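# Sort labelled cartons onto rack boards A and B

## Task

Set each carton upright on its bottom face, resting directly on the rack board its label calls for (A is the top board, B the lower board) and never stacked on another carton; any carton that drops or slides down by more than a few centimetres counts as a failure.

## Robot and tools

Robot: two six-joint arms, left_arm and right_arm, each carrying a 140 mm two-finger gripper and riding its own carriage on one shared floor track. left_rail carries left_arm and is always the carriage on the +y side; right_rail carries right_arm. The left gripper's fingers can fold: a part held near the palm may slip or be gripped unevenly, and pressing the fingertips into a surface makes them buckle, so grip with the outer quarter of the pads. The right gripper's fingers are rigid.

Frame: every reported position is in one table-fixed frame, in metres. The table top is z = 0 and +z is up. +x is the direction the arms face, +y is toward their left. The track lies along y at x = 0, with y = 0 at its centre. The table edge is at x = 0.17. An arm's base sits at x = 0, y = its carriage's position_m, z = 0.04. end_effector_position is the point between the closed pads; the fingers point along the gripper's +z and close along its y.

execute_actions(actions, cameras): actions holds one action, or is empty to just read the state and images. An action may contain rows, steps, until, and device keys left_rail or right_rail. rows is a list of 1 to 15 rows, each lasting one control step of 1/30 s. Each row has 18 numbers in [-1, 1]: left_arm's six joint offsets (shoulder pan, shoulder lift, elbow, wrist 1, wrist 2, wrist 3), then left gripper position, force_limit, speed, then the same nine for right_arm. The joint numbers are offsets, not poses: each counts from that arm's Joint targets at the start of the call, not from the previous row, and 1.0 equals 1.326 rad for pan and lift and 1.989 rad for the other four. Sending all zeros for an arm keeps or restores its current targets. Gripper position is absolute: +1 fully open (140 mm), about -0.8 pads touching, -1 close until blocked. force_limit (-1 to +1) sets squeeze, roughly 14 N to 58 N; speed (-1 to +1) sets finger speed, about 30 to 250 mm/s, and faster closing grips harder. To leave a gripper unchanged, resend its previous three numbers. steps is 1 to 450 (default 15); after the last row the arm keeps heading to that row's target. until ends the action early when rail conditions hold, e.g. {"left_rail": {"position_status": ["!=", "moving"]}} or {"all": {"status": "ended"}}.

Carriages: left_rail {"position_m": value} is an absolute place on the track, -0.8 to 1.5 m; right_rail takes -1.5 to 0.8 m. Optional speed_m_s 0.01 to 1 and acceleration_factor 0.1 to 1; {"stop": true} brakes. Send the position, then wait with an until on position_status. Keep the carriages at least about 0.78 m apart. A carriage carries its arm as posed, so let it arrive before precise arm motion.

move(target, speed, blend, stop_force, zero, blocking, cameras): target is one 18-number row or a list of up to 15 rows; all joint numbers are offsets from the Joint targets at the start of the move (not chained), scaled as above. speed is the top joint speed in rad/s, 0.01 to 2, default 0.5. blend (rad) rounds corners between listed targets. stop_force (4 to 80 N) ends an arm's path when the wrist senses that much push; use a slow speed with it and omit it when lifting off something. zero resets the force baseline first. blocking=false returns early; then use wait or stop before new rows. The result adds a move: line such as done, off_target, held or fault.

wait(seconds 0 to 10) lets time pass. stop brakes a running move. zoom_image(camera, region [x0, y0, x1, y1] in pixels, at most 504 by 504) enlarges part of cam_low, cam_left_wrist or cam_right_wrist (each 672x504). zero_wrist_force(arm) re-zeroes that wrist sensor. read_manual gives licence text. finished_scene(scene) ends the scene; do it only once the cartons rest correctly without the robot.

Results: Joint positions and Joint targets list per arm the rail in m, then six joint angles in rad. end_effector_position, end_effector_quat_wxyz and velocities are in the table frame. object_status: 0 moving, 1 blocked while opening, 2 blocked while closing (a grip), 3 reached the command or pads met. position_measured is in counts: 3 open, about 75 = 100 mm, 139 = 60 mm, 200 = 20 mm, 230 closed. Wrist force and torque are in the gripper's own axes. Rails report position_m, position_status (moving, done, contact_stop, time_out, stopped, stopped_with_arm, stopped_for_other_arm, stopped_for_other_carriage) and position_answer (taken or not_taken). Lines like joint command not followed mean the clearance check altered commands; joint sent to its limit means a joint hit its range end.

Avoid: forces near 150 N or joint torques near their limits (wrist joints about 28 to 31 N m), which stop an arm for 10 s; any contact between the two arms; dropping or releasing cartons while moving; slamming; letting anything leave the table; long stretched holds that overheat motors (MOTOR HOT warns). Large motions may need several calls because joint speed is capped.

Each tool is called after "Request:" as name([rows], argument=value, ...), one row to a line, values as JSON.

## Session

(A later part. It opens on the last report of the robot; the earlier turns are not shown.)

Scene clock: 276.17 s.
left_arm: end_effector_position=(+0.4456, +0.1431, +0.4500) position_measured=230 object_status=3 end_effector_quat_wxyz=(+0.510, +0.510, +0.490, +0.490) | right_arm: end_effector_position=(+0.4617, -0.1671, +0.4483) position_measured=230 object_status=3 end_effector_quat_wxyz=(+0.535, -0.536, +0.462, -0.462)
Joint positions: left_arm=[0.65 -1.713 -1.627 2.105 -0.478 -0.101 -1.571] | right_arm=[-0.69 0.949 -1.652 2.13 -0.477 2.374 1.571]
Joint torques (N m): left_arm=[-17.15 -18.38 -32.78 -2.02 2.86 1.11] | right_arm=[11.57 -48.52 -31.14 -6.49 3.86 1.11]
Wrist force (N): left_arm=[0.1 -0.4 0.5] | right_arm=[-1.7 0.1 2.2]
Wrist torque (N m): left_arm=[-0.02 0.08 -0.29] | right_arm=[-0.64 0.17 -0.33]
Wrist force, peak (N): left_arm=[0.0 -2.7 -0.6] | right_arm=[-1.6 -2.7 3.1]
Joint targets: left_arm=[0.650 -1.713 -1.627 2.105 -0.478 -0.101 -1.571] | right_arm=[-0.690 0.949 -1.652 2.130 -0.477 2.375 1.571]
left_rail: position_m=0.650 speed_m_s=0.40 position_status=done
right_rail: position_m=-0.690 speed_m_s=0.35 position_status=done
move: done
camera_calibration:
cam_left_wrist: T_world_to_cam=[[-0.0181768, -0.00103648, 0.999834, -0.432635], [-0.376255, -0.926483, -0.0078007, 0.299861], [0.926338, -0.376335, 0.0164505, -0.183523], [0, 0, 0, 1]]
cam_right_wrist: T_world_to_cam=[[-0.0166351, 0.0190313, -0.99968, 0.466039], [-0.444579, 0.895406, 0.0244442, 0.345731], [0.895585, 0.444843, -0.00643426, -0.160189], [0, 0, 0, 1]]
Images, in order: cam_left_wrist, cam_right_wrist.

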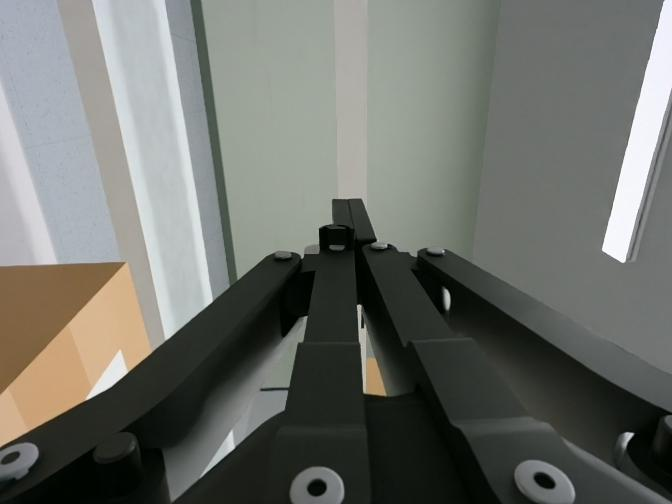

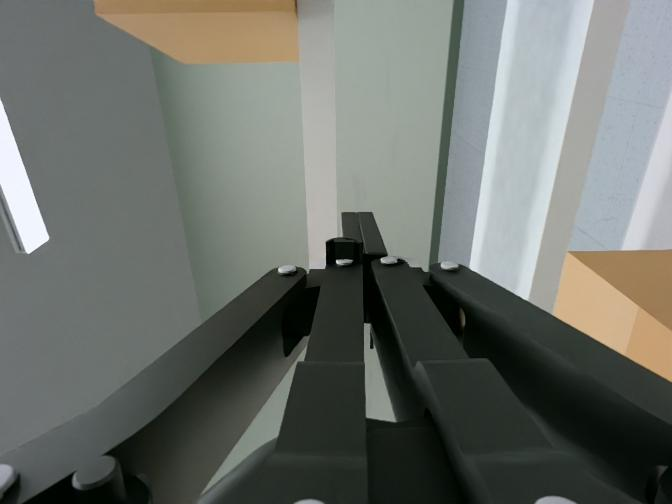

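Request:
move([
  [0,0.08,0.0512,-0.1046,0,0,-1,-1,-1,0,0.0817,0.0525,-0.1069,0,0,-1,-1,-1],
  [0,0.2069,0.0907,-0.2287,0,0,-1,-1,-1,0,0.2118,0.0927,-0.2338,0,0,-1,-1,-1],
], speed=0.25, stop_force=15, cameras=["cam_left_wrist","cam_right_wrist"])

Scene clock: 286.23 s.
left_arm: end_effector_position=(+0.4455, +0.1429, +0.2401) position_measured=230 object_status=3 end_effector_quat_wxyz=(+0.510, +0.510, +0.490, +0.490) | right_arm: end_effector_position=(+0.4612, -0.1678, +0.2384) position_measured=230 object_status=3 end_effector_quat_wxyz=(+0.535, -0.536, +0.462, -0.462)
Joint positions: left_arm=[0.65 -1.713 -1.353 2.285 -0.933 -0.101 -1.571] | right_arm=[-0.69 0.949 -1.371 2.315 -0.942 2.375 1.571]
Joint torques (N m): left_arm=[-11.5 -28.74 -18.56 -1.66 1.35 0.85] | right_arm=[7.5 -35.02 -18.77 -5.93 2.8 1.24]
Wrist force (N): left_arm=[0.0 -0.2 0.3] | right_arm=[-2.0 -0.4 2.2]
Wrist torque (N m): left_arm=[0.01 0.10 -0.30] | right_arm=[-0.73 0.25 -0.32]
Wrist force, peak (N): left_arm=[0.1 -1.9 0.2] | right_arm=[-2.0 0.8 2.7]
Joint targets: left_arm=[0.650 -1.713 -1.353 2.285 -0.933 -0.101 -1.571] | right_arm=[-0.690 0.949 -1.371 2.315 -0.942 2.375 1.571]
left_rail: position_m=0.650 speed_m_s=0.40 position_status=done
right_rail: position_m=-0.690 speed_m_s=0.35 position_status=done
move: done
camera_calibration:
cam_left_wrist: T_world_to_cam=[[-0.0181625, -0.00093403, 0.999835, -0.222828], [-0.37635, -0.926445, -0.00770207, 0.298094], [0.926299, -0.376428, 0.0164751, -0.180071], [0, 0, 0, 1]]
cam_right_wrist: T_world_to_cam=[[-0.0167683, 0.0188441, -0.999682, 0.256207], [-0.444493, 0.895452, 0.0243351, 0.351228], [0.895625, 0.44476, -0.00663912, -0.1608], [0, 0, 0, 1]]
Images, in order: cam_left_wrist, cam_right_wrist.

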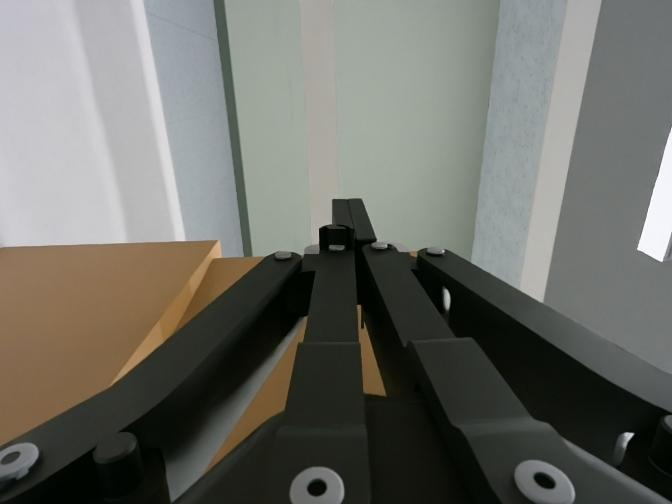

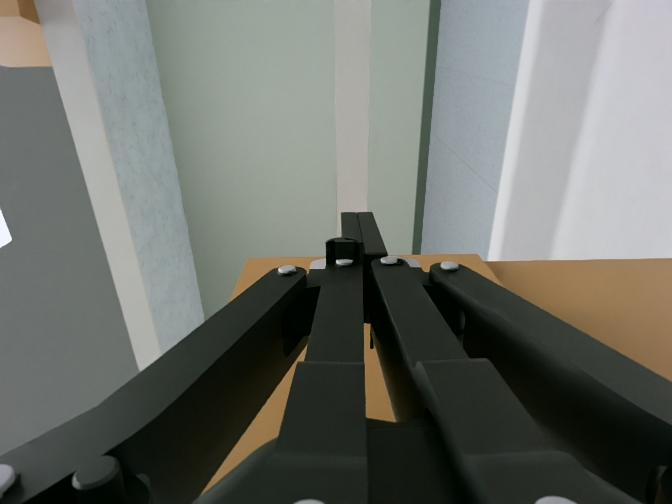

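Request:
move(target=[0.0117,0.0414,-0.0388,0.0118,0.0078,0,-1,-1,-1,0.0392,0.0386,-0.0383,0.0115,0.0261,0,-1,-1,-1], speed=0.025, stop_force=6, cameras=["cam_left_wrist","cam_right_wrist"])

Scene clock: 295.20 s.
left_arm: end_effector_position=(+0.4470, +0.1134, +0.2399) position_measured=230 object_status=3 end_effector_quat_wxyz=(+0.510, +0.510, +0.490, +0.490) | right_arm: end_effector_position=(+0.4603, -0.1388, +0.2400) position_measured=230 object_status=3 end_effector_quat_wxyz=(+0.535, -0.535, +0.462, -0.462)
Joint positions: left_arm=[0.65 -1.702 -1.313 2.229 -0.916 -0.09 -1.571] | right_arm=[-0.69 0.986 -1.336 2.261 -0.926 2.411 1.571]
Joint torques (N m): left_arm=[-15.31 -74.71 -19.56 -1.09 -1.66 1.34] | right_arm=[-14.2 -63.72 -19.09 -5.33 -2.79 0.97]
Wrist force (N): left_arm=[1.0 -0.6 0.7] | right_arm=[-1.9 -0.2 2.2]
Wrist torque (N m): left_arm=[-0.07 0.17 -0.29] | right_arm=[-0.70 0.25 -0.28]
Wrist force, peak (N): left_arm=[8.6 1.8 -0.7] | right_arm=[4.3 -1.5 0.0]
Joint targets: left_arm=[0.650 -1.702 -1.313 2.229 -0.916 -0.090 -1.571] | right_arm=[-0.690 0.986 -1.336 2.261 -0.926 2.411 1.571]
left_rail: position_m=0.650 speed_m_s=0.40 position_status=done
right_rail: position_m=-0.690 speed_m_s=0.35 position_status=done
move: contact (left_arm, right_arm); left_arm: the elbow is farthest, 0.021 rad from its target; right_arm: the elbow is farthest, 0.022 rad from its target
camera_calibration:
cam_left_wrist: T_world_to_cam=[[-0.0182759, -0.00175301, 0.999831, -0.222517], [-0.376332, -0.926446, -0.00850332, 0.2715], [0.926304, -0.376424, 0.0162719, -0.192521], [0, 0, 0, 1]]
cam_right_wrist: T_world_to_cam=[[-0.0159123, 0.0200417, -0.999673, 0.256972], [-0.444539, 0.89541, 0.0250274, 0.324653], [0.895618, 0.444792, -0.00533866, -0.173181], [0, 0, 0, 1]]
Images, in order: cam_left_wrist, cam_right_wrist.

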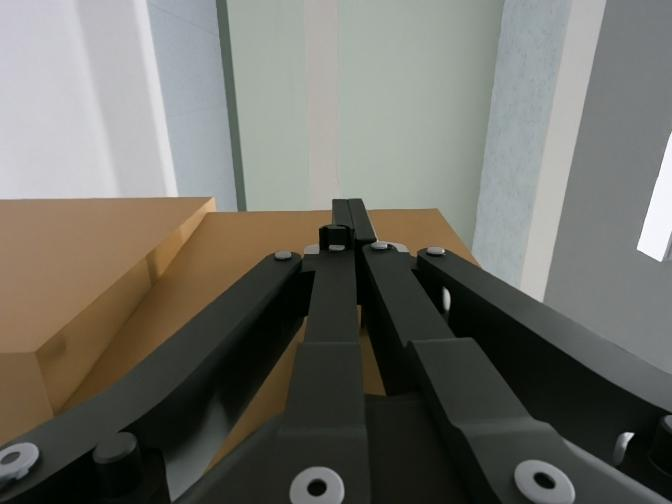

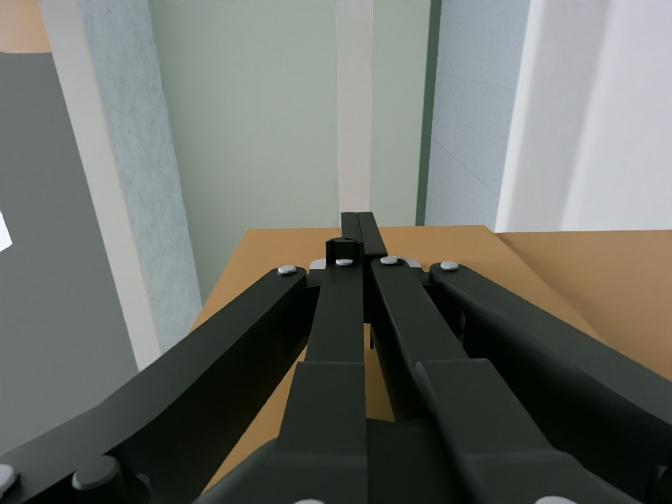

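Request:
move(target=[0.0013,0.0046,-0.0043,0.0013,0.0009,0,-1,-1,-1,0.0043,0.0043,-0.0042,0.0013,0.0029,0,-1,-1,-1], speed=0.02, cameras=[])

Scene clock: 300.10 s.
left_arm: end_effector_position=(+0.4474, +0.1092, +0.2398) position_measured=230 object_status=3 end_effector_quat_wxyz=(+0.510, +0.510, +0.490, +0.490) | right_arm: end_effector_position=(+0.4600, -0.1346, +0.2400) position_measured=230 object_status=3 end_effector_quat_wxyz=(+0.535, -0.535, +0.462, -0.462)
Joint positions: left_arm=[0.65 -1.7 -1.307 2.221 -0.913 -0.089 -1.571] | right_arm=[-0.69 0.991 -1.33 2.253 -0.923 2.417 1.571]
Joint torques (N m): left_arm=[-6.64 -26.98 -69.56 -1.2 23.53 0.93] | right_arm=[30.7 -30.78 -51.24 -0.63 -6.52 1.07]
Wrist force (N): left_arm=[52.3 6.2 -5.4] | right_arm=[49.3 -13.1 -8.2]
Wrist torque (N m): left_arm=[0.07 -0.94 -0.74] | right_arm=[-1.33 -1.97 -0.40]
Wrist force, peak (N): left_arm=[52.3 6.2 -5.4] | right_arm=[49.3 -13.1 -8.2]
Joint targets: left_arm=[0.650 -1.700 -1.307 2.221 -0.913 -0.088 -1.571] | right_arm=[-0.690 0.992 -1.330 2.253 -0.923 2.417 1.571]
left_rail: position_m=0.650 speed_m_s=0.40 position_status=done
right_rail: position_m=-0.690 speed_m_s=0.35 position_status=done
move: done

Request:
move(target=[0,-0.0137,-0.0029,0.012,0,0,-1,-1,-1,0,-0.0135,-0.0029,0.0119,0,0,-1,-1,-1], speed=0.03, cameras=["cam_left_wrist","cam_right_wrist"])

Request:
move([
  [0,-0.0563,-0.0156,0.0531,0,0,-1,-1,-1,0,-0.0585,-0.0159,0.055,0,0,-1,-1,-1],
  [0,-0.1057,-0.035,0.1055,0,0,-1,-1,-1,0,-0.1095,-0.0358,0.1088,0,0,-1,-1,-1],
  [0,-0.1485,-0.0582,0.1572,0,0,-1,-1,-1,0,-0.1529,-0.0595,0.1614,0,0,-1,-1,-1],
  [0,-0.1837,-0.0848,0.2073,0,0,-1,-1,-1,0,-0.1887,-0.0865,0.2123,0,0,-1,-1,-1],
  [0,-0.2121,-0.1147,0.2561,0,0,-1,-1,-1,0,-0.2173,-0.1168,0.2617,0,0,-1,-1,-1],
  [0,-0.234,-0.1476,0.3036,0,0,-1,-1,-1,0,-0.2393,-0.1501,0.3097,0,0,-1,-1,-1],
  [0,-0.2492,-0.1835,0.3496,0,0,-1,-1,-1,0,-0.2547,-0.1863,0.3561,0,0,-1,-1,-1],
], speed=0.13, blend=0.01, cameras=["cam_left_wrist","cam_right_wrist"])

Scene clock: 354.13 s.
Wrist force, peak (N): left_arm=[57.8 6.1 -5.6] | right_arm=[56.4 -14.7 -9.5]
left_rail: position_m=0.650 speed_m_s=0.40 position_status=done
right_rail: position_m=-0.690 speed_m_s=0.35 position_status=done
move: done
camera_calibration:
cam_left_wrist: T_world_to_cam=[[-0.0182825, -0.00180433, 0.999831, -0.23362], [-0.376443, -0.9264, -0.00855529, 0.267624], [0.926259, -0.376536, 0.0162577, -0.19462], [0, 0, 0, 1]]
cam_right_wrist: T_world_to_cam=[[-0.0158701, 0.020105, -0.999672, 0.267707], [-0.444459, 0.895449, 0.0250649, 0.320116], [0.895659, 0.444711, -0.00527504, -0.174909], [0, 0, 0, 1]]
Images, in order: cam_left_wrist, cam_right_wrist.

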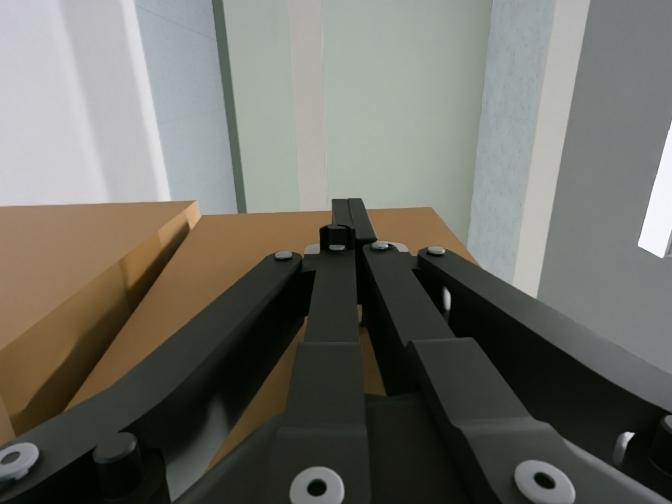

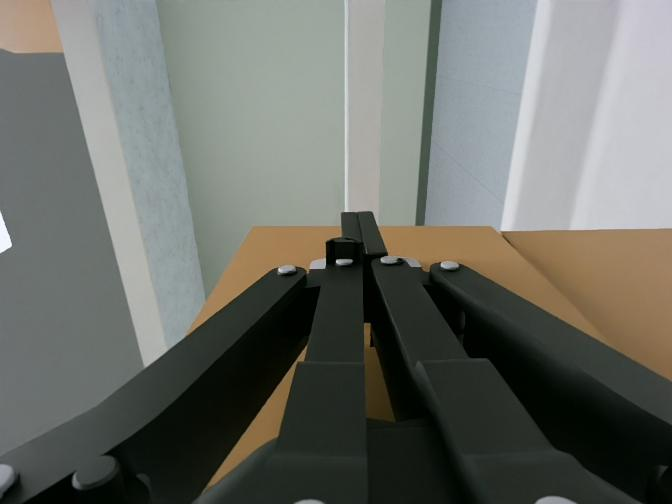

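Scene clock: 360.03 s.
left_arm: end_effector_position=(+0.4473, +0.1088, +0.6008) position_measured=230 object_status=3 end_effector_quat_wxyz=(+0.510, +0.510, +0.490, +0.490) | right_arm: end_effector_position=(+0.4600, -0.1342, +0.6008) position_measured=230 object_status=3 end_effector_quat_wxyz=(+0.535, -0.535, +0.462, -0.462)
Joint positions: left_arm=[0.65 -1.7 -1.655 1.85 -0.194 -0.088 -1.571] | right_arm=[-0.69 0.992 -1.685 1.877 -0.192 2.417 1.571]
Joint torques (N m): left_arm=[-35.69 -40.04 -74.62 -1.41 24.71 1.33] | right_arm=[30.74 -42.29 -69.93 -5.2 -24.48 0.78]
Wrist force (N): left_arm=[59.0 -4.8 0.9] | right_arm=[57.2 11.3 -6.7]
Wrist torque (N m): left_arm=[0.34 -0.52 -0.56] | right_arm=[-0.43 -2.27 -0.95]
Wrist force, peak (N): left_arm=[69.0 -4.8 1.7] | right_arm=[67.6 13.0 -9.3]
Joint targets: left_arm=[0.650 -1.700 -1.655 1.850 -0.194 -0.088 -1.571] | right_arm=[-0.690 0.992 -1.685 1.877 -0.191 2.417 1.571]
left_rail: position_m=0.650 speed_m_s=0.40 position_status=done
right_rail: position_m=-0.690 speed_m_s=0.35 position_status=done
move: done
camera_calibration:
cam_left_wrist: T_world_to_cam=[[-0.0182765, -0.00176153, 0.999831, -0.583346], [-0.376339, -0.926443, -0.00851154, 0.270454], [0.926302, -0.376431, 0.0162692, -0.200372], [0, 0, 0, 1]]
cam_right_wrist: T_world_to_cam=[[-0.0158788, 0.0200923, -0.999672, 0.617551], [-0.444489, 0.895434, 0.0250575, 0.311349], [0.895643, 0.444741, -0.00528757, -0.173048], [0, 0, 0, 1]]
Images, in order: cam_left_wrist, cam_right_wrist.

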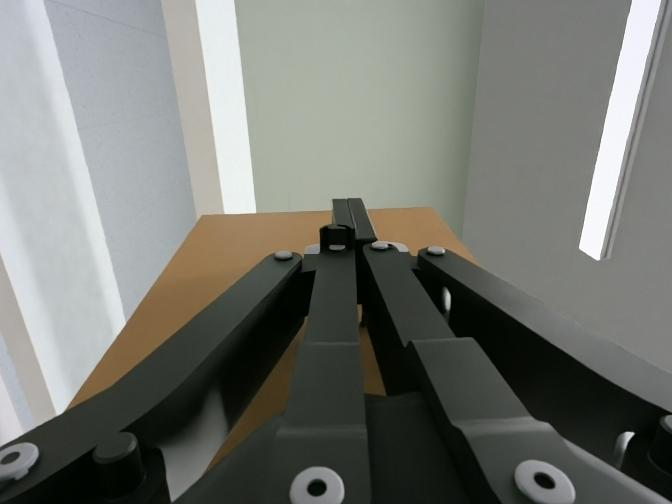

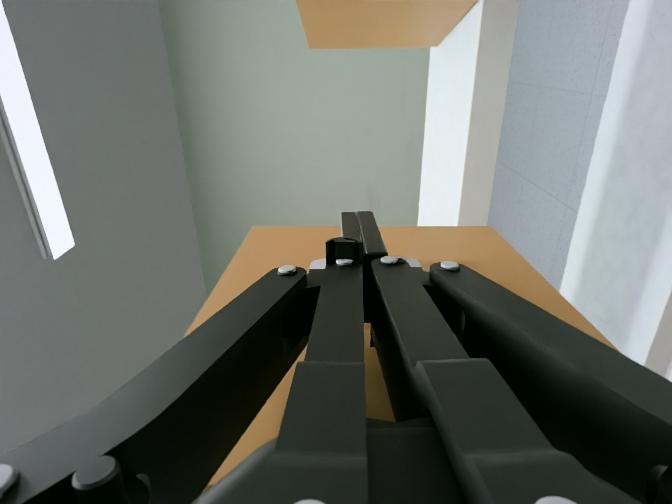

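Request:
move([
  [0.0724,0.0158,-0.0098,-0.0007,0.0483,0,-1,-1,-1,-0.0612,0.0186,-0.0109,-0.0015,-0.0408,0,-1,-1,-1],
  [0.143,0.037,-0.0231,-0.0015,0.0953,0,-1,-1,-1,-0.1168,0.0422,-0.0254,-0.0028,-0.0779,0,-1,-1,-1],
  [0.2108,0.0626,-0.0399,-0.0018,0.1405,0,-1,-1,-1,-0.167,0.0706,-0.0435,-0.0035,-0.1113,0,-1,-1,-1],
  [0.275,0.0925,-0.0602,-0.0015,0.1834,0,-1,-1,-1,-0.212,0.103,-0.0652,-0.0035,-0.1413,0,-1,-1,-1],
  [0.3354,0.1261,-0.0841,0.0001,0.2236,0,-1,-1,-1,-0.2522,0.1387,-0.0901,-0.0023,-0.1681,0,-1,-1,-1],
  [0.3915,0.1625,-0.1111,0.0028,0.261,0,-1,-1,-1,-0.2879,0.1771,-0.1185,0.0004,-0.192,0,-1,-1,-1],
  [0.4434,0.2017,-0.1419,0.0074,0.2956,0,-1,-1,-1,-0.3198,0.2181,-0.1502,0.0048,-0.2132,0,-1,-1,-1],
], speed=0.1, blend=0.01, cameras=["cam_left_wrist","cam_right_wrist"])

Request:
move(target=[0,0.0107,0.0276,-0.0347,0,0,-1,-1,-1,0,0.0107,0.0276,-0.0347,0,0,-1,-1,-1], speed=0.02, stop_force=8, cameras=["cam_left_wrist","cam_right_wrist"])

Scene clock: 377.03 s.
Wrist force, peak (N): left_arm=[66.2 -4.9 1.1] | right_arm=[64.4 13.4 -8.2]
left_rail: position_m=0.650 speed_m_s=0.40 position_status=done
right_rail: position_m=-0.690 speed_m_s=0.35 position_status=done
move: done
camera_calibration:
cam_left_wrist: T_world_to_cam=[[-0.0181112, -0.00165617, 0.999835, -0.5775], [-0.376409, -0.926416, -0.00835291, 0.401196], [0.926277, -0.376498, 0.0161551, -0.521812], [0, 0, 0, 1]]
cam_right_wrist: T_world_to_cam=[[-0.0158392, 0.0200783, -0.999673, 0.623236], [-0.444521, 0.895419, 0.0250275, 0.465611], [0.895628, 0.444772, -0.00525749, -0.483736], [0, 0, 0, 1]]
Images, in order: cam_left_wrist, cam_right_wrist.

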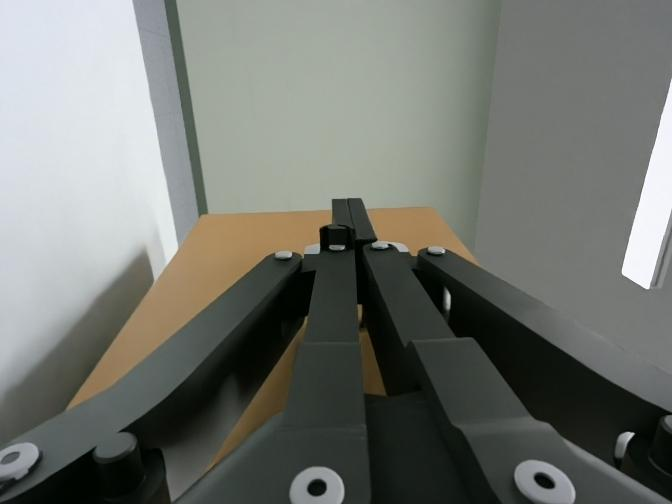

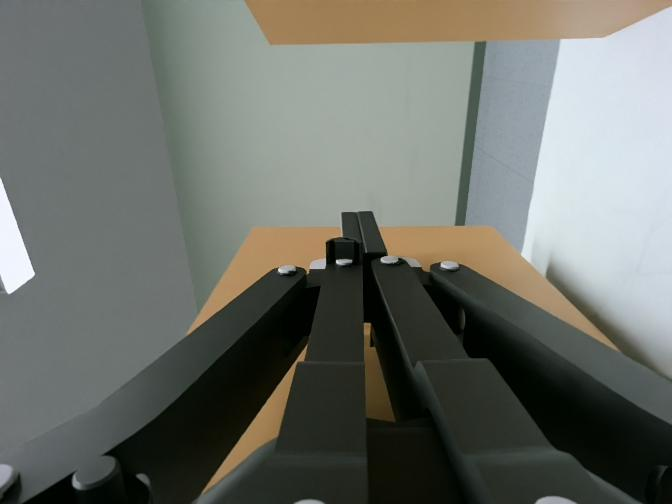

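Scene clock: 381.17 s.
left_arm: end_effector_position=(+0.7948, +0.1087, +0.5723) position_measured=230 object_status=3 end_effector_quat_wxyz=(+0.510, +0.510, +0.490, +0.490) | right_arm: end_effector_position=(+0.8073, -0.1341, +0.5732) position_measured=230 object_status=3 end_effector_quat_wxyz=(+0.535, -0.535, +0.462, -0.462)
Joint positions: left_arm=[0.65 -1.112 -1.378 1.607 -0.229 0.499 -1.571] | right_arm=[-0.69 0.568 -1.386 1.616 -0.23 1.993 1.571]
Joint torques (N m): left_arm=[-41.49 -66.69 -69.7 -2.76 24 1.63] | right_arm=[32.73 -75.2 -63.87 -4.09 -20.87 0.76]
Wrist force (N): left_arm=[58.2 -0.6 0.8] | right_arm=[55.6 8.7 -6.6]
Wrist torque (N m): left_arm=[-0.47 -0.25 -0.53] | right_arm=[-0.41 -2.32 -0.91]
Wrist force, peak (N): left_arm=[60.8 8.9 -3.2] | right_arm=[55.3 12.3 -8.3]
Joint targets: left_arm=[0.650 -1.112 -1.378 1.607 -0.229 0.499 -1.571] | right_arm=[-0.690 0.568 -1.386 1.616 -0.230 1.993 1.571]
left_rail: position_m=0.650 speed_m_s=0.40 position_status=done
right_rail: position_m=-0.690 speed_m_s=0.35 position_status=done
move: contact (left_arm, right_arm); left_arm: the wrist 1 is farthest, 0.019 rad from its target; right_arm: the wrist 1 is farthest, 0.021 rad from its target
camera_calibration:
cam_left_wrist: T_world_to_cam=[[-0.0181432, -0.00159244, 0.999834, -0.548573], [-0.37636, -0.926436, -0.00830505, 0.400729], [0.926296, -0.376449, 0.0162092, -0.521794], [0, 0, 0, 1]]
cam_right_wrist: T_world_to_cam=[[-0.0156836, 0.0201777, -0.999673, 0.59533], [-0.444482, 0.895437, 0.0250471, 0.466323], [0.89565, 0.44473, -0.00507501, -0.484466], [0, 0, 0, 1]]
Images, in order: cam_left_wrist, cam_right_wrist.

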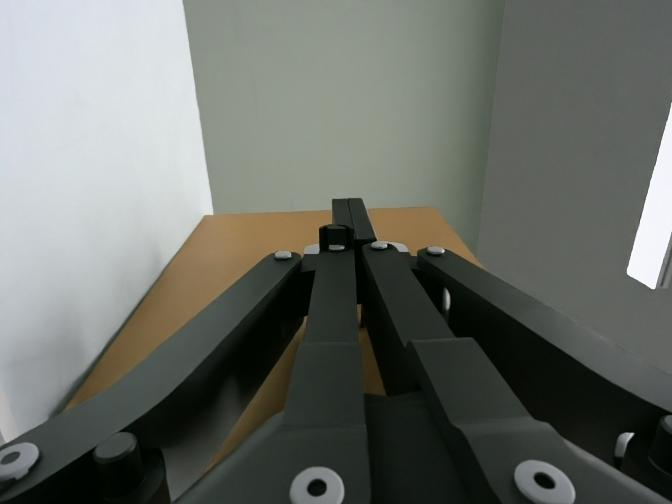

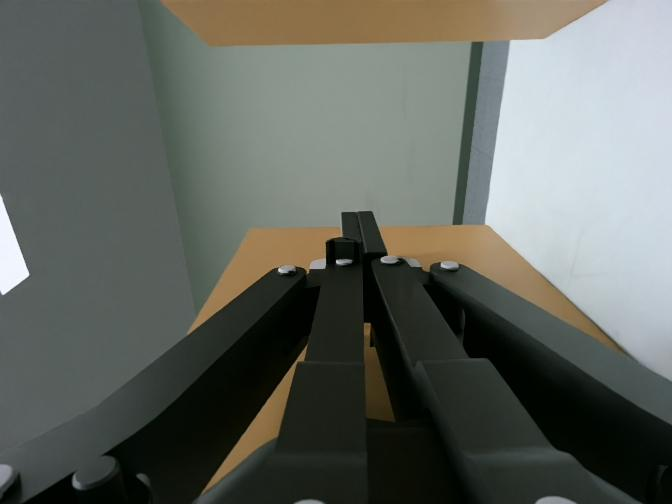

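Request:
move(target=[0,0.0001,0.0003,-0.0004,0,0,-1,-1,-1,0,0.0005,0.001,-0.0013,0,0,-1,-1,-1], speed=0.02, cameras=[])

Request:
execute_actions([
  {"left_rail":{"position_m":0.672,"speed_m_s":0.03},"right_rail":{"position_m":-0.712,"speed_m_s":0.03},"steps":120,"until":{"all":{"status":"ended"}}},
], cameras=[])

Request:
move([
  [0,-0.0079,-0.0204,0.0257,0,0,-1,-1,-1,0,-0.0079,-0.0204,0.0257,0,0,-1,-1,-1],
  [-0.2326,-0.147,0.0816,0.0165,-0.1551,0,-1,-1,-1,0.1528,-0.1554,0.0863,0.0174,0.1019,0,-1,-1,-1],
  [-0.4434,-0.2096,0.1215,0.0183,-0.2956,0,-1,-1,-1,0.3198,-0.226,0.1298,0.0209,0.2132,0,-1,-1,-1],
], speed=[0.05,0.3,0.4], blend=[0,0.02,0], cameras=["cam_left_wrist","cam_right_wrist"])

Request:
execute_actions([
  {"left_rail":{"position_m":1.13,"speed_m_s":0.4,"acceleration_factor":0.4},"right_rail":{"position_m":-0.2,"speed_m_s":0.4,"acceleration_factor":0.4},"steps":150,"until":{"all":{"status":"ended"}}},
], cameras=[])

Request:
move(target=[-0.0065,0.0143,0.1332,-0.1427,-0.0074,0,-1,-1,-1,-0.0475,0.017,0.1326,-0.144,-0.0358,0,-1,-1,-1], speed=0.4, cameras=["cam_left_wrist","cam_right_wrist"])

Scene clock: 413.83 s.
Wrist force, peak (N): left_arm=[59.2 -0.1 1.0] | right_arm=[57.7 -9.9 -14.5]
left_rail: position_m=0.650 speed_m_s=0.40 position_status=done
right_rail: position_m=-0.690 speed_m_s=0.35 position_status=done
move: done

Scene clock: 414.93 s.
Wrist force, peak (N): left_arm=[56.8 7.8 -0.2] | right_arm=[58.0 -10.2 -15.1]
Tool commands: left_gripper/position=-1.0 left_gripper/force_limit=-1.0 left_gripper/speed=-1.0 right_gripper/position=-1.0 right_gripper/force_limit=-1.0 right_gripper/speed=-1.0
left_rail: position_m=0.672 speed_m_s=0.03 position_status=done
right_rail: position_m=-0.712 speed_m_s=0.03 position_status=done

Scene clock: 418.27 s.
Wrist force, peak (N): left_arm=[2.1 -0.8 2.7] | right_arm=[0.8 1.3 -5.0]
left_rail: position_m=0.672 speed_m_s=0.03 position_status=done
right_rail: position_m=-0.712 speed_m_s=0.03 position_status=done
move: done
camera_calibration:
cam_left_wrist: T_world_to_cam=[[-0.0182644, -0.00166892, 0.999832, -0.583842], [-0.376349, -0.92644, -0.00842136, 0.290876], [0.926298, -0.37644, 0.0162928, -0.192185], [0, 0, 0, 1]]
cam_right_wrist: T_world_to_cam=[[-0.0158455, 0.0201427, -0.999672, 0.618407], [-0.44446, 0.895447, 0.0250877, 0.331054], [0.895659, 0.444711, -0.00523622, -0.163432], [0, 0, 0, 1]]
Images, in order: cam_left_wrist, cam_right_wrist.

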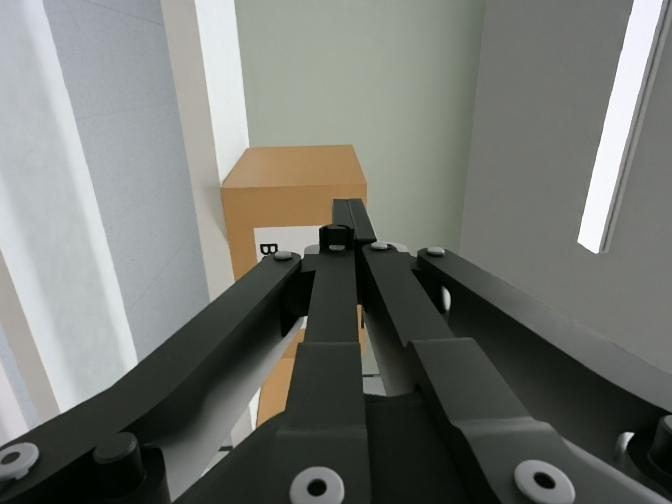

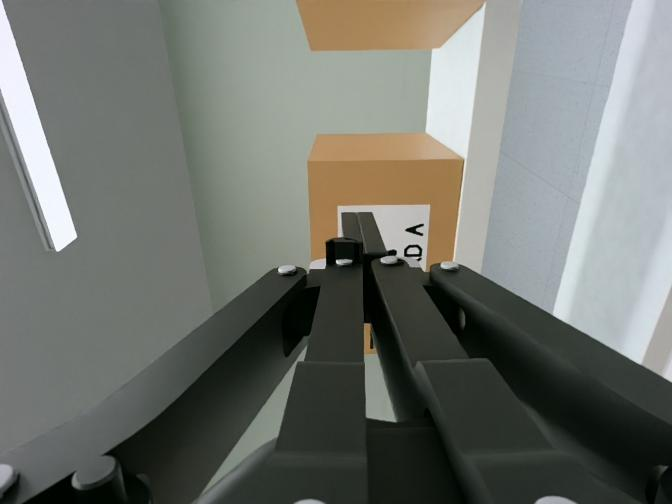

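Scene clock: 421.27 s.
Wrist force, peak (N): left_arm=[1.0 -0.7 0.0] | right_arm=[2.2 0.6 -2.9]
Tool commands: left_gripper/position=-1.0 left_gripper/force_limit=-1.0 left_gripper/speed=-1.0 right_gripper/position=-1.0 right_gripper/force_limit=-1.0 right_gripper/speed=-1.0
left_rail: position_m=1.130 speed_m_s=0.40 position_status=done
right_rail: position_m=-0.200 speed_m_s=0.40 position_status=done

Scene clock: 422.57 s.
left_arm: end_effector_position=(+0.4486, +0.6313, +0.4496) position_measured=230 object_status=3 end_effector_quat_wxyz=(+0.509, +0.509, +0.491, +0.491) | right_arm: end_effector_position=(+0.4675, +0.3181, +0.4487) position_measured=230 object_status=3 end_effector_quat_wxyz=(+0.537, -0.537, +0.460, -0.460)
Joint positions: left_arm=[1.13 -1.709 -1.637 2.114 -0.477 -0.103 -1.571] | right_arm=[-0.2 0.929 -1.663 2.14 -0.477 2.346 1.571]
Joint torques (N m): left_arm=[-14.39 -16.45 -31.38 -2.53 -2.62 1.27] | right_arm=[-13.36 -23.69 -31.29 -6.15 -3.34 0.87]
Wrist force (N): left_arm=[0.2 -0.2 0.3] | right_arm=[0.8 1.3 -2.7]
Wrist torque (N m): left_arm=[0.01 0.07 -0.29] | right_arm=[-0.35 -0.39 -0.34]
Wrist force, peak (N): left_arm=[1.1 -2.7 0.3] | right_arm=[1.8 3.7 -2.8]
Joint targets: left_arm=[1.130 -1.709 -1.637 2.114 -0.477 -0.103 -1.571] | right_arm=[-0.200 0.929 -1.663 2.140 -0.477 2.346 1.571]
left_rail: position_m=1.130 speed_m_s=0.40 position_status=done
right_rail: position_m=-0.200 speed_m_s=0.40 position_status=done
move: done
camera_calibration:
cam_left_wrist: T_world_to_cam=[[-0.0182619, -0.00180942, 0.999832, -0.431235], [-0.370706, -0.928712, -0.00845164, 0.752567], [0.928571, -0.370798, 0.0162892, -0.00699593], [0, 0, 0, 1]]
cam_right_wrist: T_world_to_cam=[[-0.0158973, 0.0201469, -0.999671, 0.45658], [-0.451828, 0.89175, 0.0251572, -0.0819662], [0.891963, 0.452079, -0.00507352, -0.382417], [0, 0, 0, 1]]
Images, in order: cam_left_wrist, cam_right_wrist.

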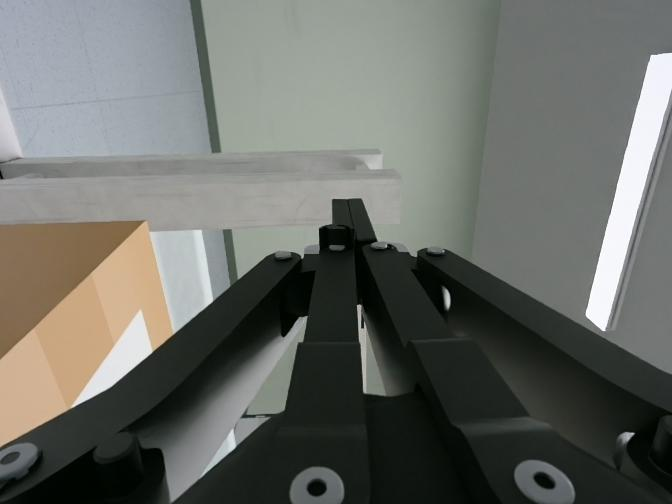

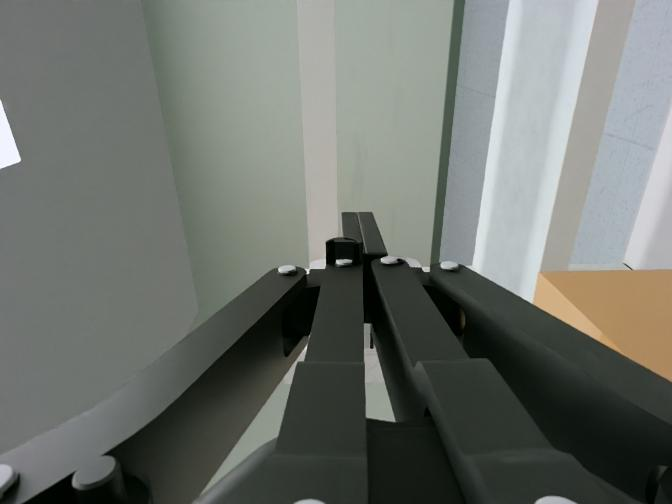

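Request:
execute_actions([
  {"left_rail":{"position_m":1.15,"speed_m_s":0.1},"right_rail":{"position_m":-0.182,"speed_m_s":0.1},"steps":60,"until":{"all":{"status":"ended"}}},
], cameras=[])

Request:
move([
  [0,0.0807,0.0516,-0.1054,0,0,-1,-1,-1,0,0.0824,0.0529,-0.1079,0,0,-1,-1,-1],
  [0,0.2088,0.0914,-0.2306,0,0,-1,-1,-1,0,0.2136,0.0933,-0.2357,0,0,-1,-1,-1],
], speed=0.25, stop_force=15, cameras=["cam_left_wrist","cam_right_wrist"])

Scene clock: 429.97 s.
Wrist force, peak (N): left_arm=[0.8 -0.4 0.1] | right_arm=[1.7 1.4 -2.9]
Tool commands: left_gripper/position=-1.0 left_gripper/force_limit=-1.0 left_gripper/speed=-1.0 right_gripper/position=-1.0 right_gripper/force_limit=-1.0 right_gripper/speed=-1.0
left_rail: position_m=1.150 speed_m_s=0.10 position_status=done
right_rail: position_m=-0.182 speed_m_s=0.10 position_status=done

Scene clock: 433.00 s.
left_arm: end_effector_position=(+0.4486, +0.6515, +0.2397) position_measured=230 object_status=3 end_effector_quat_wxyz=(+0.509, +0.509, +0.491, +0.491) | right_arm: end_effector_position=(+0.4671, +0.3356, +0.2390) position_measured=230 object_status=3 end_effector_quat_wxyz=(+0.537, -0.537, +0.460, -0.460)
Joint positions: left_arm=[1.15 -1.709 -1.36 2.296 -0.936 -0.103 -1.571] | right_arm=[-0.182 0.929 -1.38 2.325 -0.946 2.346 1.571]
Joint torques (N m): left_arm=[-6.42 -29.14 -18.11 -1.78 -1.65 1.14] | right_arm=[-12.95 -33.47 -18.32 -5.9 -1.99 0.45]
Wrist force (N): left_arm=[-0.1 -0.5 0.0] | right_arm=[0.6 0.7 -2.6]
Wrist torque (N m): left_arm=[-0.05 0.11 -0.29] | right_arm=[-0.48 -0.35 -0.34]
Wrist force, peak (N): left_arm=[0.1 -1.9 0.0] | right_arm=[1.1 2.8 -3.0]
Joint targets: left_arm=[1.150 -1.709 -1.360 2.296 -0.936 -0.103 -1.571] | right_arm=[-0.182 0.929 -1.380 2.325 -0.946 2.346 1.571]
left_rail: position_m=1.150 speed_m_s=0.10 position_status=done
right_rail: position_m=-0.182 speed_m_s=0.10 position_status=done
move: done
camera_calibration:
cam_left_wrist: T_world_to_cam=[[-0.0182664, -0.00184215, 0.999831, -0.221281], [-0.370705, -0.928712, -0.0084837, 0.76954], [0.928571, -0.370797, 0.0162813, 0.00388713], [0, 0, 0, 1]]
cam_right_wrist: T_world_to_cam=[[-0.0159163, 0.0201214, -0.999671, 0.246566], [-0.451827, 0.891751, 0.025143, -0.0924399], [0.891964, 0.452078, -0.00510198, -0.391053], [0, 0, 0, 1]]
Images, in order: cam_left_wrist, cam_right_wrist.

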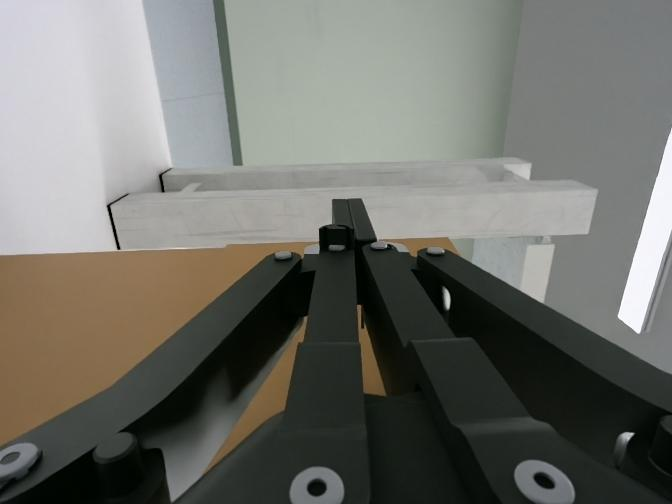

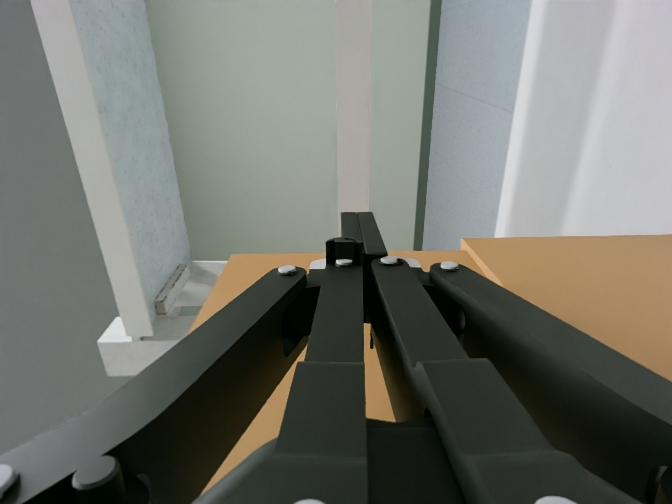

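Request:
move(target=[0.0115,0.0398,-0.0378,0.0113,0.0077,0,-1,-1,-1,0.0398,0.0388,-0.0368,0.0115,0.0265,0,-1,-1,-1], speed=0.025, stop_force=6, cameras=["cam_left_wrist","cam_right_wrist"])

Scene clock: 441.87 s.
left_arm: end_effector_position=(+0.4504, +0.6196, +0.2399) position_measured=230 object_status=3 end_effector_quat_wxyz=(+0.509, +0.509, +0.491, +0.491) | right_arm: end_effector_position=(+0.4664, +0.3583, +0.2393) position_measured=230 object_status=3 end_effector_quat_wxyz=(+0.537, -0.537, +0.460, -0.460)
Joint positions: left_arm=[1.15 -1.697 -1.317 2.236 -0.918 -0.091 -1.571] | right_arm=[-0.182 0.959 -1.35 2.284 -0.933 2.376 1.571]
Joint torques (N m): left_arm=[-14.15 -73.97 -19.06 -1.3 -2.16 1.07] | right_arm=[-9.58 -61.71 -22.74 -5.57 -2.96 0.37]
Wrist force (N): left_arm=[0.0 -0.4 0.2] | right_arm=[2.4 0.6 -2.1]
Wrist torque (N m): left_arm=[-0.06 0.12 -0.29] | right_arm=[-0.38 -0.35 -0.32]
Wrist force, peak (N): left_arm=[7.4 0.7 -3.2] | right_arm=[9.3 -1.8 -5.6]
Joint targets: left_arm=[1.150 -1.697 -1.317 2.236 -0.918 -0.091 -1.571] | right_arm=[-0.182 0.959 -1.350 2.284 -0.933 2.376 1.571]
left_rail: position_m=1.150 speed_m_s=0.10 position_status=done
right_rail: position_m=-0.182 speed_m_s=0.10 position_status=done
move: contact (left_arm, right_arm); left_arm: the elbow is farthest, 0.015 rad from its target; right_arm: the elbow is farthest, 0.032 rad from its target
camera_calibration:
cam_left_wrist: T_world_to_cam=[[-0.0182689, -0.00189219, 0.999831, -0.221468], [-0.37074, -0.928698, -0.00853172, 0.740594], [0.928557, -0.370833, 0.0162648, -0.00953715], [0, 0, 0, 1]]
cam_right_wrist: T_world_to_cam=[[-0.0163026, 0.0195861, -0.999675, 0.246818], [-0.451827, 0.89176, 0.0248401, -0.112917], [0.891957, 0.452085, -0.00568847, -0.400531], [0, 0, 0, 1]]
Images, in order: cam_left_wrist, cam_right_wrist.

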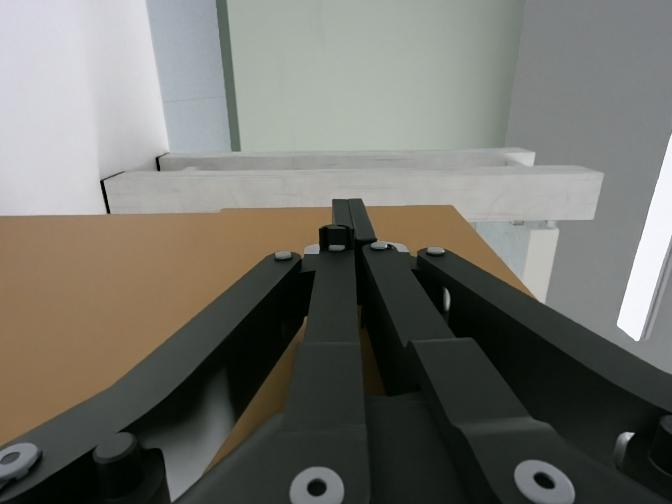

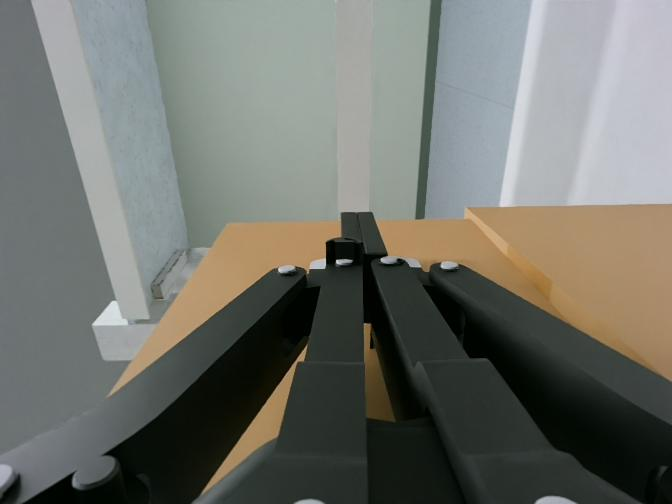

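Request:
move(target=[0.0013,0.0045,-0.0042,0.0013,0.0008,0,-1,-1,-1,0.0044,0.0043,-0.0041,0.0013,0.003,0,-1,-1,-1], speed=0.02, cameras=[])

Scene clock: 447.40 s.
left_arm: end_effector_position=(+0.4507, +0.6156, +0.2398) position_measured=230 object_status=3 end_effector_quat_wxyz=(+0.508, +0.509, +0.491, +0.492) | right_arm: end_effector_position=(+0.4662, +0.3624, +0.2394) position_measured=230 object_status=3 end_effector_quat_wxyz=(+0.537, -0.537, +0.460, -0.460)
Joint positions: left_arm=[1.15 -1.695 -1.312 2.228 -0.915 -0.09 -1.571] | right_arm=[-0.182 0.964 -1.345 2.276 -0.93 2.382 1.571]
Joint torques (N m): left_arm=[0.29 -26.66 -67.31 -0.91 22.28 0.8] | right_arm=[28.98 -26.26 -50.38 -0.33 -6.32 0.59]
Wrist force (N): left_arm=[51.2 5.2 -13.7] | right_arm=[52.6 -12.9 -10.4]
Wrist torque (N m): left_arm=[0.08 -1.68 -0.77] | right_arm=[-0.56 -1.71 -0.36]
Wrist force, peak (N): left_arm=[51.2 5.2 -13.7] | right_arm=[52.6 -12.9 -10.4]
Joint targets: left_arm=[1.150 -1.695 -1.311 2.227 -0.915 -0.089 -1.571] | right_arm=[-0.182 0.965 -1.345 2.276 -0.930 2.382 1.571]
left_rail: position_m=1.150 speed_m_s=0.10 position_status=done
right_rail: position_m=-0.182 speed_m_s=0.10 position_status=done
move: done

Request:
move(target=[0,-0.0138,-0.0027,0.0116,0,0,-1,-1,-1,0,-0.0142,-0.0031,0.0121,0,0,-1,-1,-1], speed=0.03, cameras=["cam_left_wrist","cam_right_wrist"])

Request:
move([
  [0,-0.0567,-0.0156,0.0534,0,0,-1,-1,-1,0,-0.0601,-0.0162,0.0563,0,0,-1,-1,-1],
  [0,-0.1101,-0.0372,0.1106,0,0,-1,-1,-1,0,-0.1158,-0.0384,0.1156,0,0,-1,-1,-1],
], speed=0.1, blend=0.01, cameras=["cam_left_wrist","cam_right_wrist"])

Request:
execute_actions([
  {"left_rail":{"position_m":0.996,"speed_m_s":0.06,"acceleration_factor":0.15},"right_rail":{"position_m":-0.336,"speed_m_s":0.06,"acceleration_factor":0.15},"steps":150,"until":{"all":{"status":"ended"}}},
])

Scene clock: 490.73 s.
Wrist force, peak (N): left_arm=[55.9 4.3 -12.4] | right_arm=[58.2 -14.6 -11.0]
left_rail: position_m=1.150 speed_m_s=0.10 position_status=done
right_rail: position_m=-0.182 speed_m_s=0.10 position_status=done
move: done
camera_calibration:
cam_left_wrist: T_world_to_cam=[[-0.0182187, -0.00149768, 0.999833, -0.232693], [-0.370653, -0.928736, -0.00814514, 0.736836], [0.928593, -0.37074, 0.0163653, -0.0116781], [0, 0, 0, 1]]
cam_right_wrist: T_world_to_cam=[[-0.0158455, 0.0202396, -0.99967, 0.257598], [-0.451707, 0.89181, 0.0252157, -0.117551], [0.892026, 0.451957, -0.00498878, -0.402571], [0, 0, 0, 1]]
Images, in order: cam_left_wrist, cam_right_wrist.

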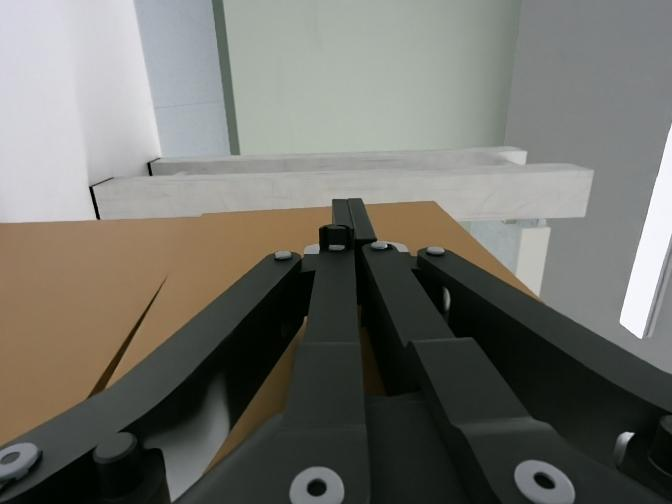

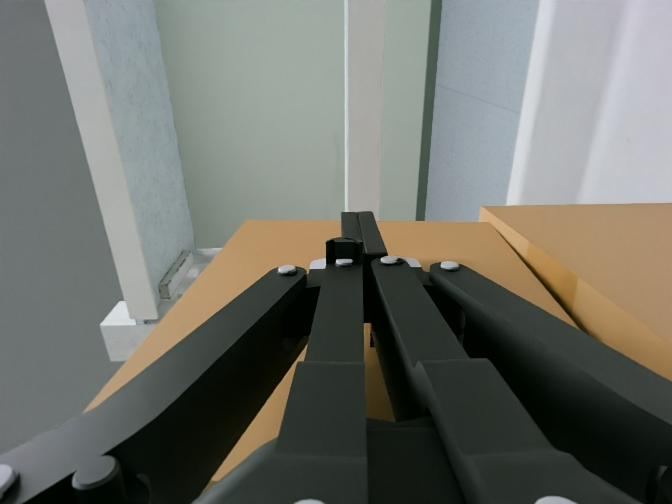

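Scene clock: 493.47 s.
Wrist force, peak (N): left_arm=[66.0 -5.9 -0.8] | right_arm=[67.6 14.5 -11.1]
left_rail: position_m=1.150 speed_m_s=0.10 position_status=done
right_rail: position_m=-0.182 speed_m_s=0.10 position_status=done
move: done
camera_calibration:
cam_left_wrist: T_world_to_cam=[[-0.0182181, -0.00149507, 0.999833, -0.336615], [-0.370578, -0.928766, -0.00814116, 0.73737], [0.928623, -0.370665, 0.0163663, -0.013514], [0, 0, 0, 1]]
cam_right_wrist: T_world_to_cam=[[-0.0158387, 0.0202496, -0.999669, 0.361968], [-0.451708, 0.891809, 0.0252215, -0.120214], [0.892025, 0.451958, -0.00497818, -0.402106], [0, 0, 0, 1]]
Images, in order: cam_left_wrist, cam_right_wrist.

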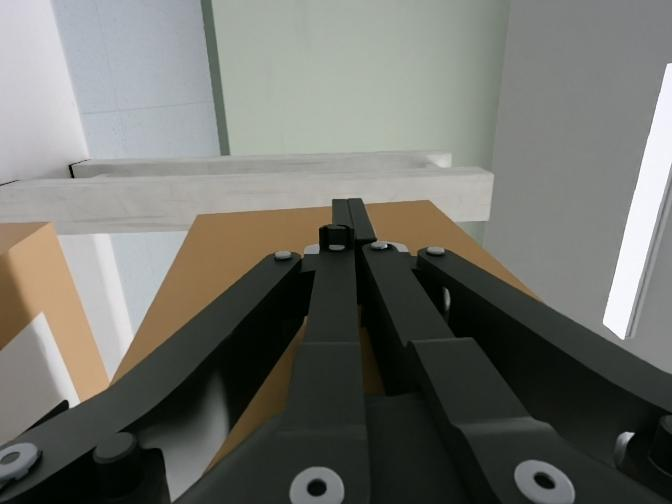

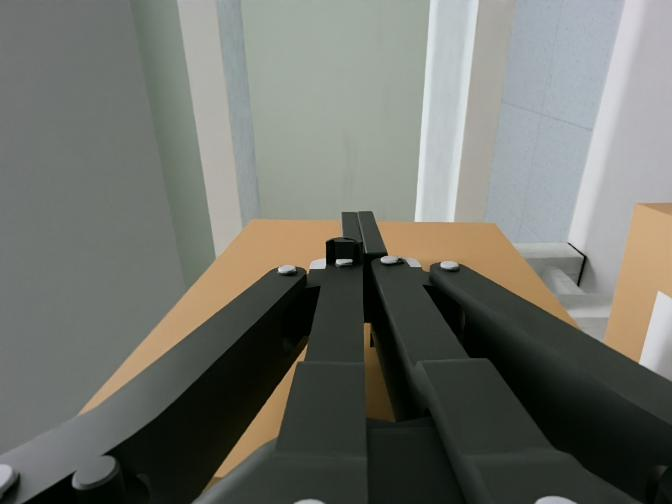

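Scene clock: 496.83 s.
left_arm: end_effector_position=(+0.4507, +0.4612, +0.3549) position_measured=230 object_status=3 end_effector_quat_wxyz=(+0.509, +0.509, +0.491, +0.491) | right_arm: end_effector_position=(+0.4663, +0.2089, +0.3551) position_measured=230 object_status=3 end_effector_quat_wxyz=(+0.537, -0.537, +0.460, -0.460)
Joint positions: left_arm=[0.996 -1.695 -1.476 2.148 -0.672 -0.089 -1.571] | right_arm=[-0.336 0.965 -1.517 2.193 -0.676 2.382 1.571]
Joint torques (N m): left_arm=[-31.72 -56.74 -64.11 -3.78 24.2 1.15] | right_arm=[30.27 -54.22 -54.26 -6.91 -7.69 0.53]
Wrist force (N): left_arm=[56.0 -6.8 -1.9] | right_arm=[57.8 13.5 -9.5]
Wrist torque (N m): left_arm=[0.26 -0.84 -0.54] | right_arm=[-0.15 -2.54 -0.88]
Wrist force, peak (N): left_arm=[57.3 -6.3 -1.2] | right_arm=[58.9 13.8 -9.7]
Joint targets: left_arm=[0.996 -1.695 -1.476 2.148 -0.672 -0.089 -1.571] | right_arm=[-0.336 0.965 -1.517 2.193 -0.676 2.382 1.571]
Tool commands: left_gripper/position=-1.0 left_gripper/force_limit=-1.0 left_gripper/speed=-1.0 right_gripper/position=-1.0 right_gripper/force_limit=-1.0 right_gripper/speed=-1.0
left_rail: position_m=0.996 speed_m_s=0.06 position_status=done
right_rail: position_m=-0.336 speed_m_s=0.06 position_status=done
camera_calibration:
cam_left_wrist: T_world_to_cam=[[-0.018217, -0.00148613, 0.999833, -0.336939], [-0.370578, -0.928766, -0.00813244, 0.594364], [0.928623, -0.370665, 0.0163686, -0.0705883], [0, 0, 0, 1]]
cam_right_wrist: T_world_to_cam=[[-0.015841, 0.0202464, -0.99967, 0.365169], [-0.451727, 0.8918, 0.0252199, 0.0171454], [0.892015, 0.451977, -0.00498118, -0.33249], [0, 0, 0, 1]]

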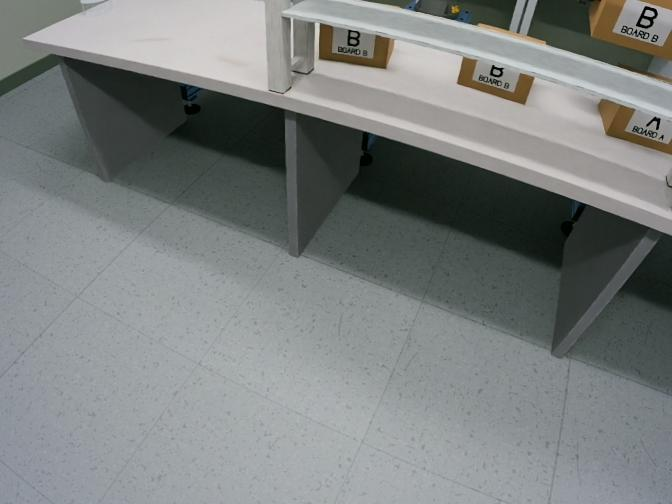

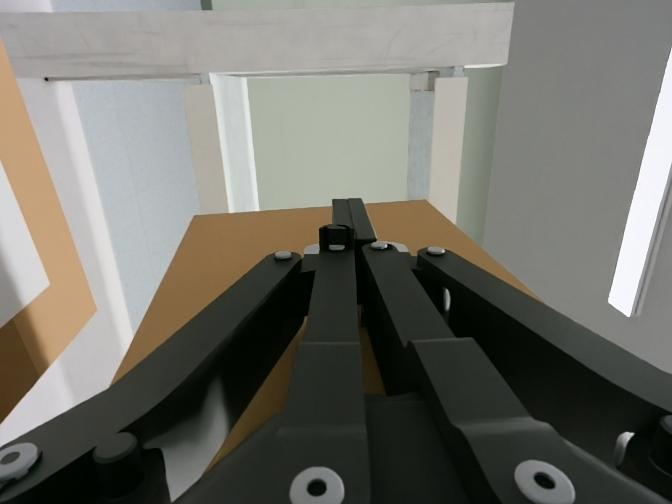

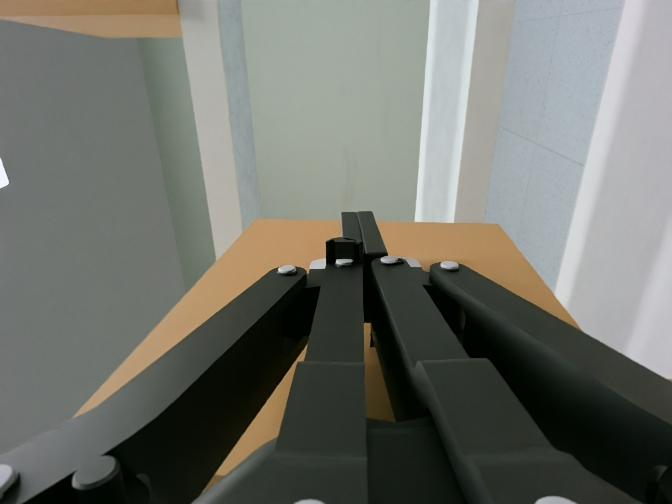

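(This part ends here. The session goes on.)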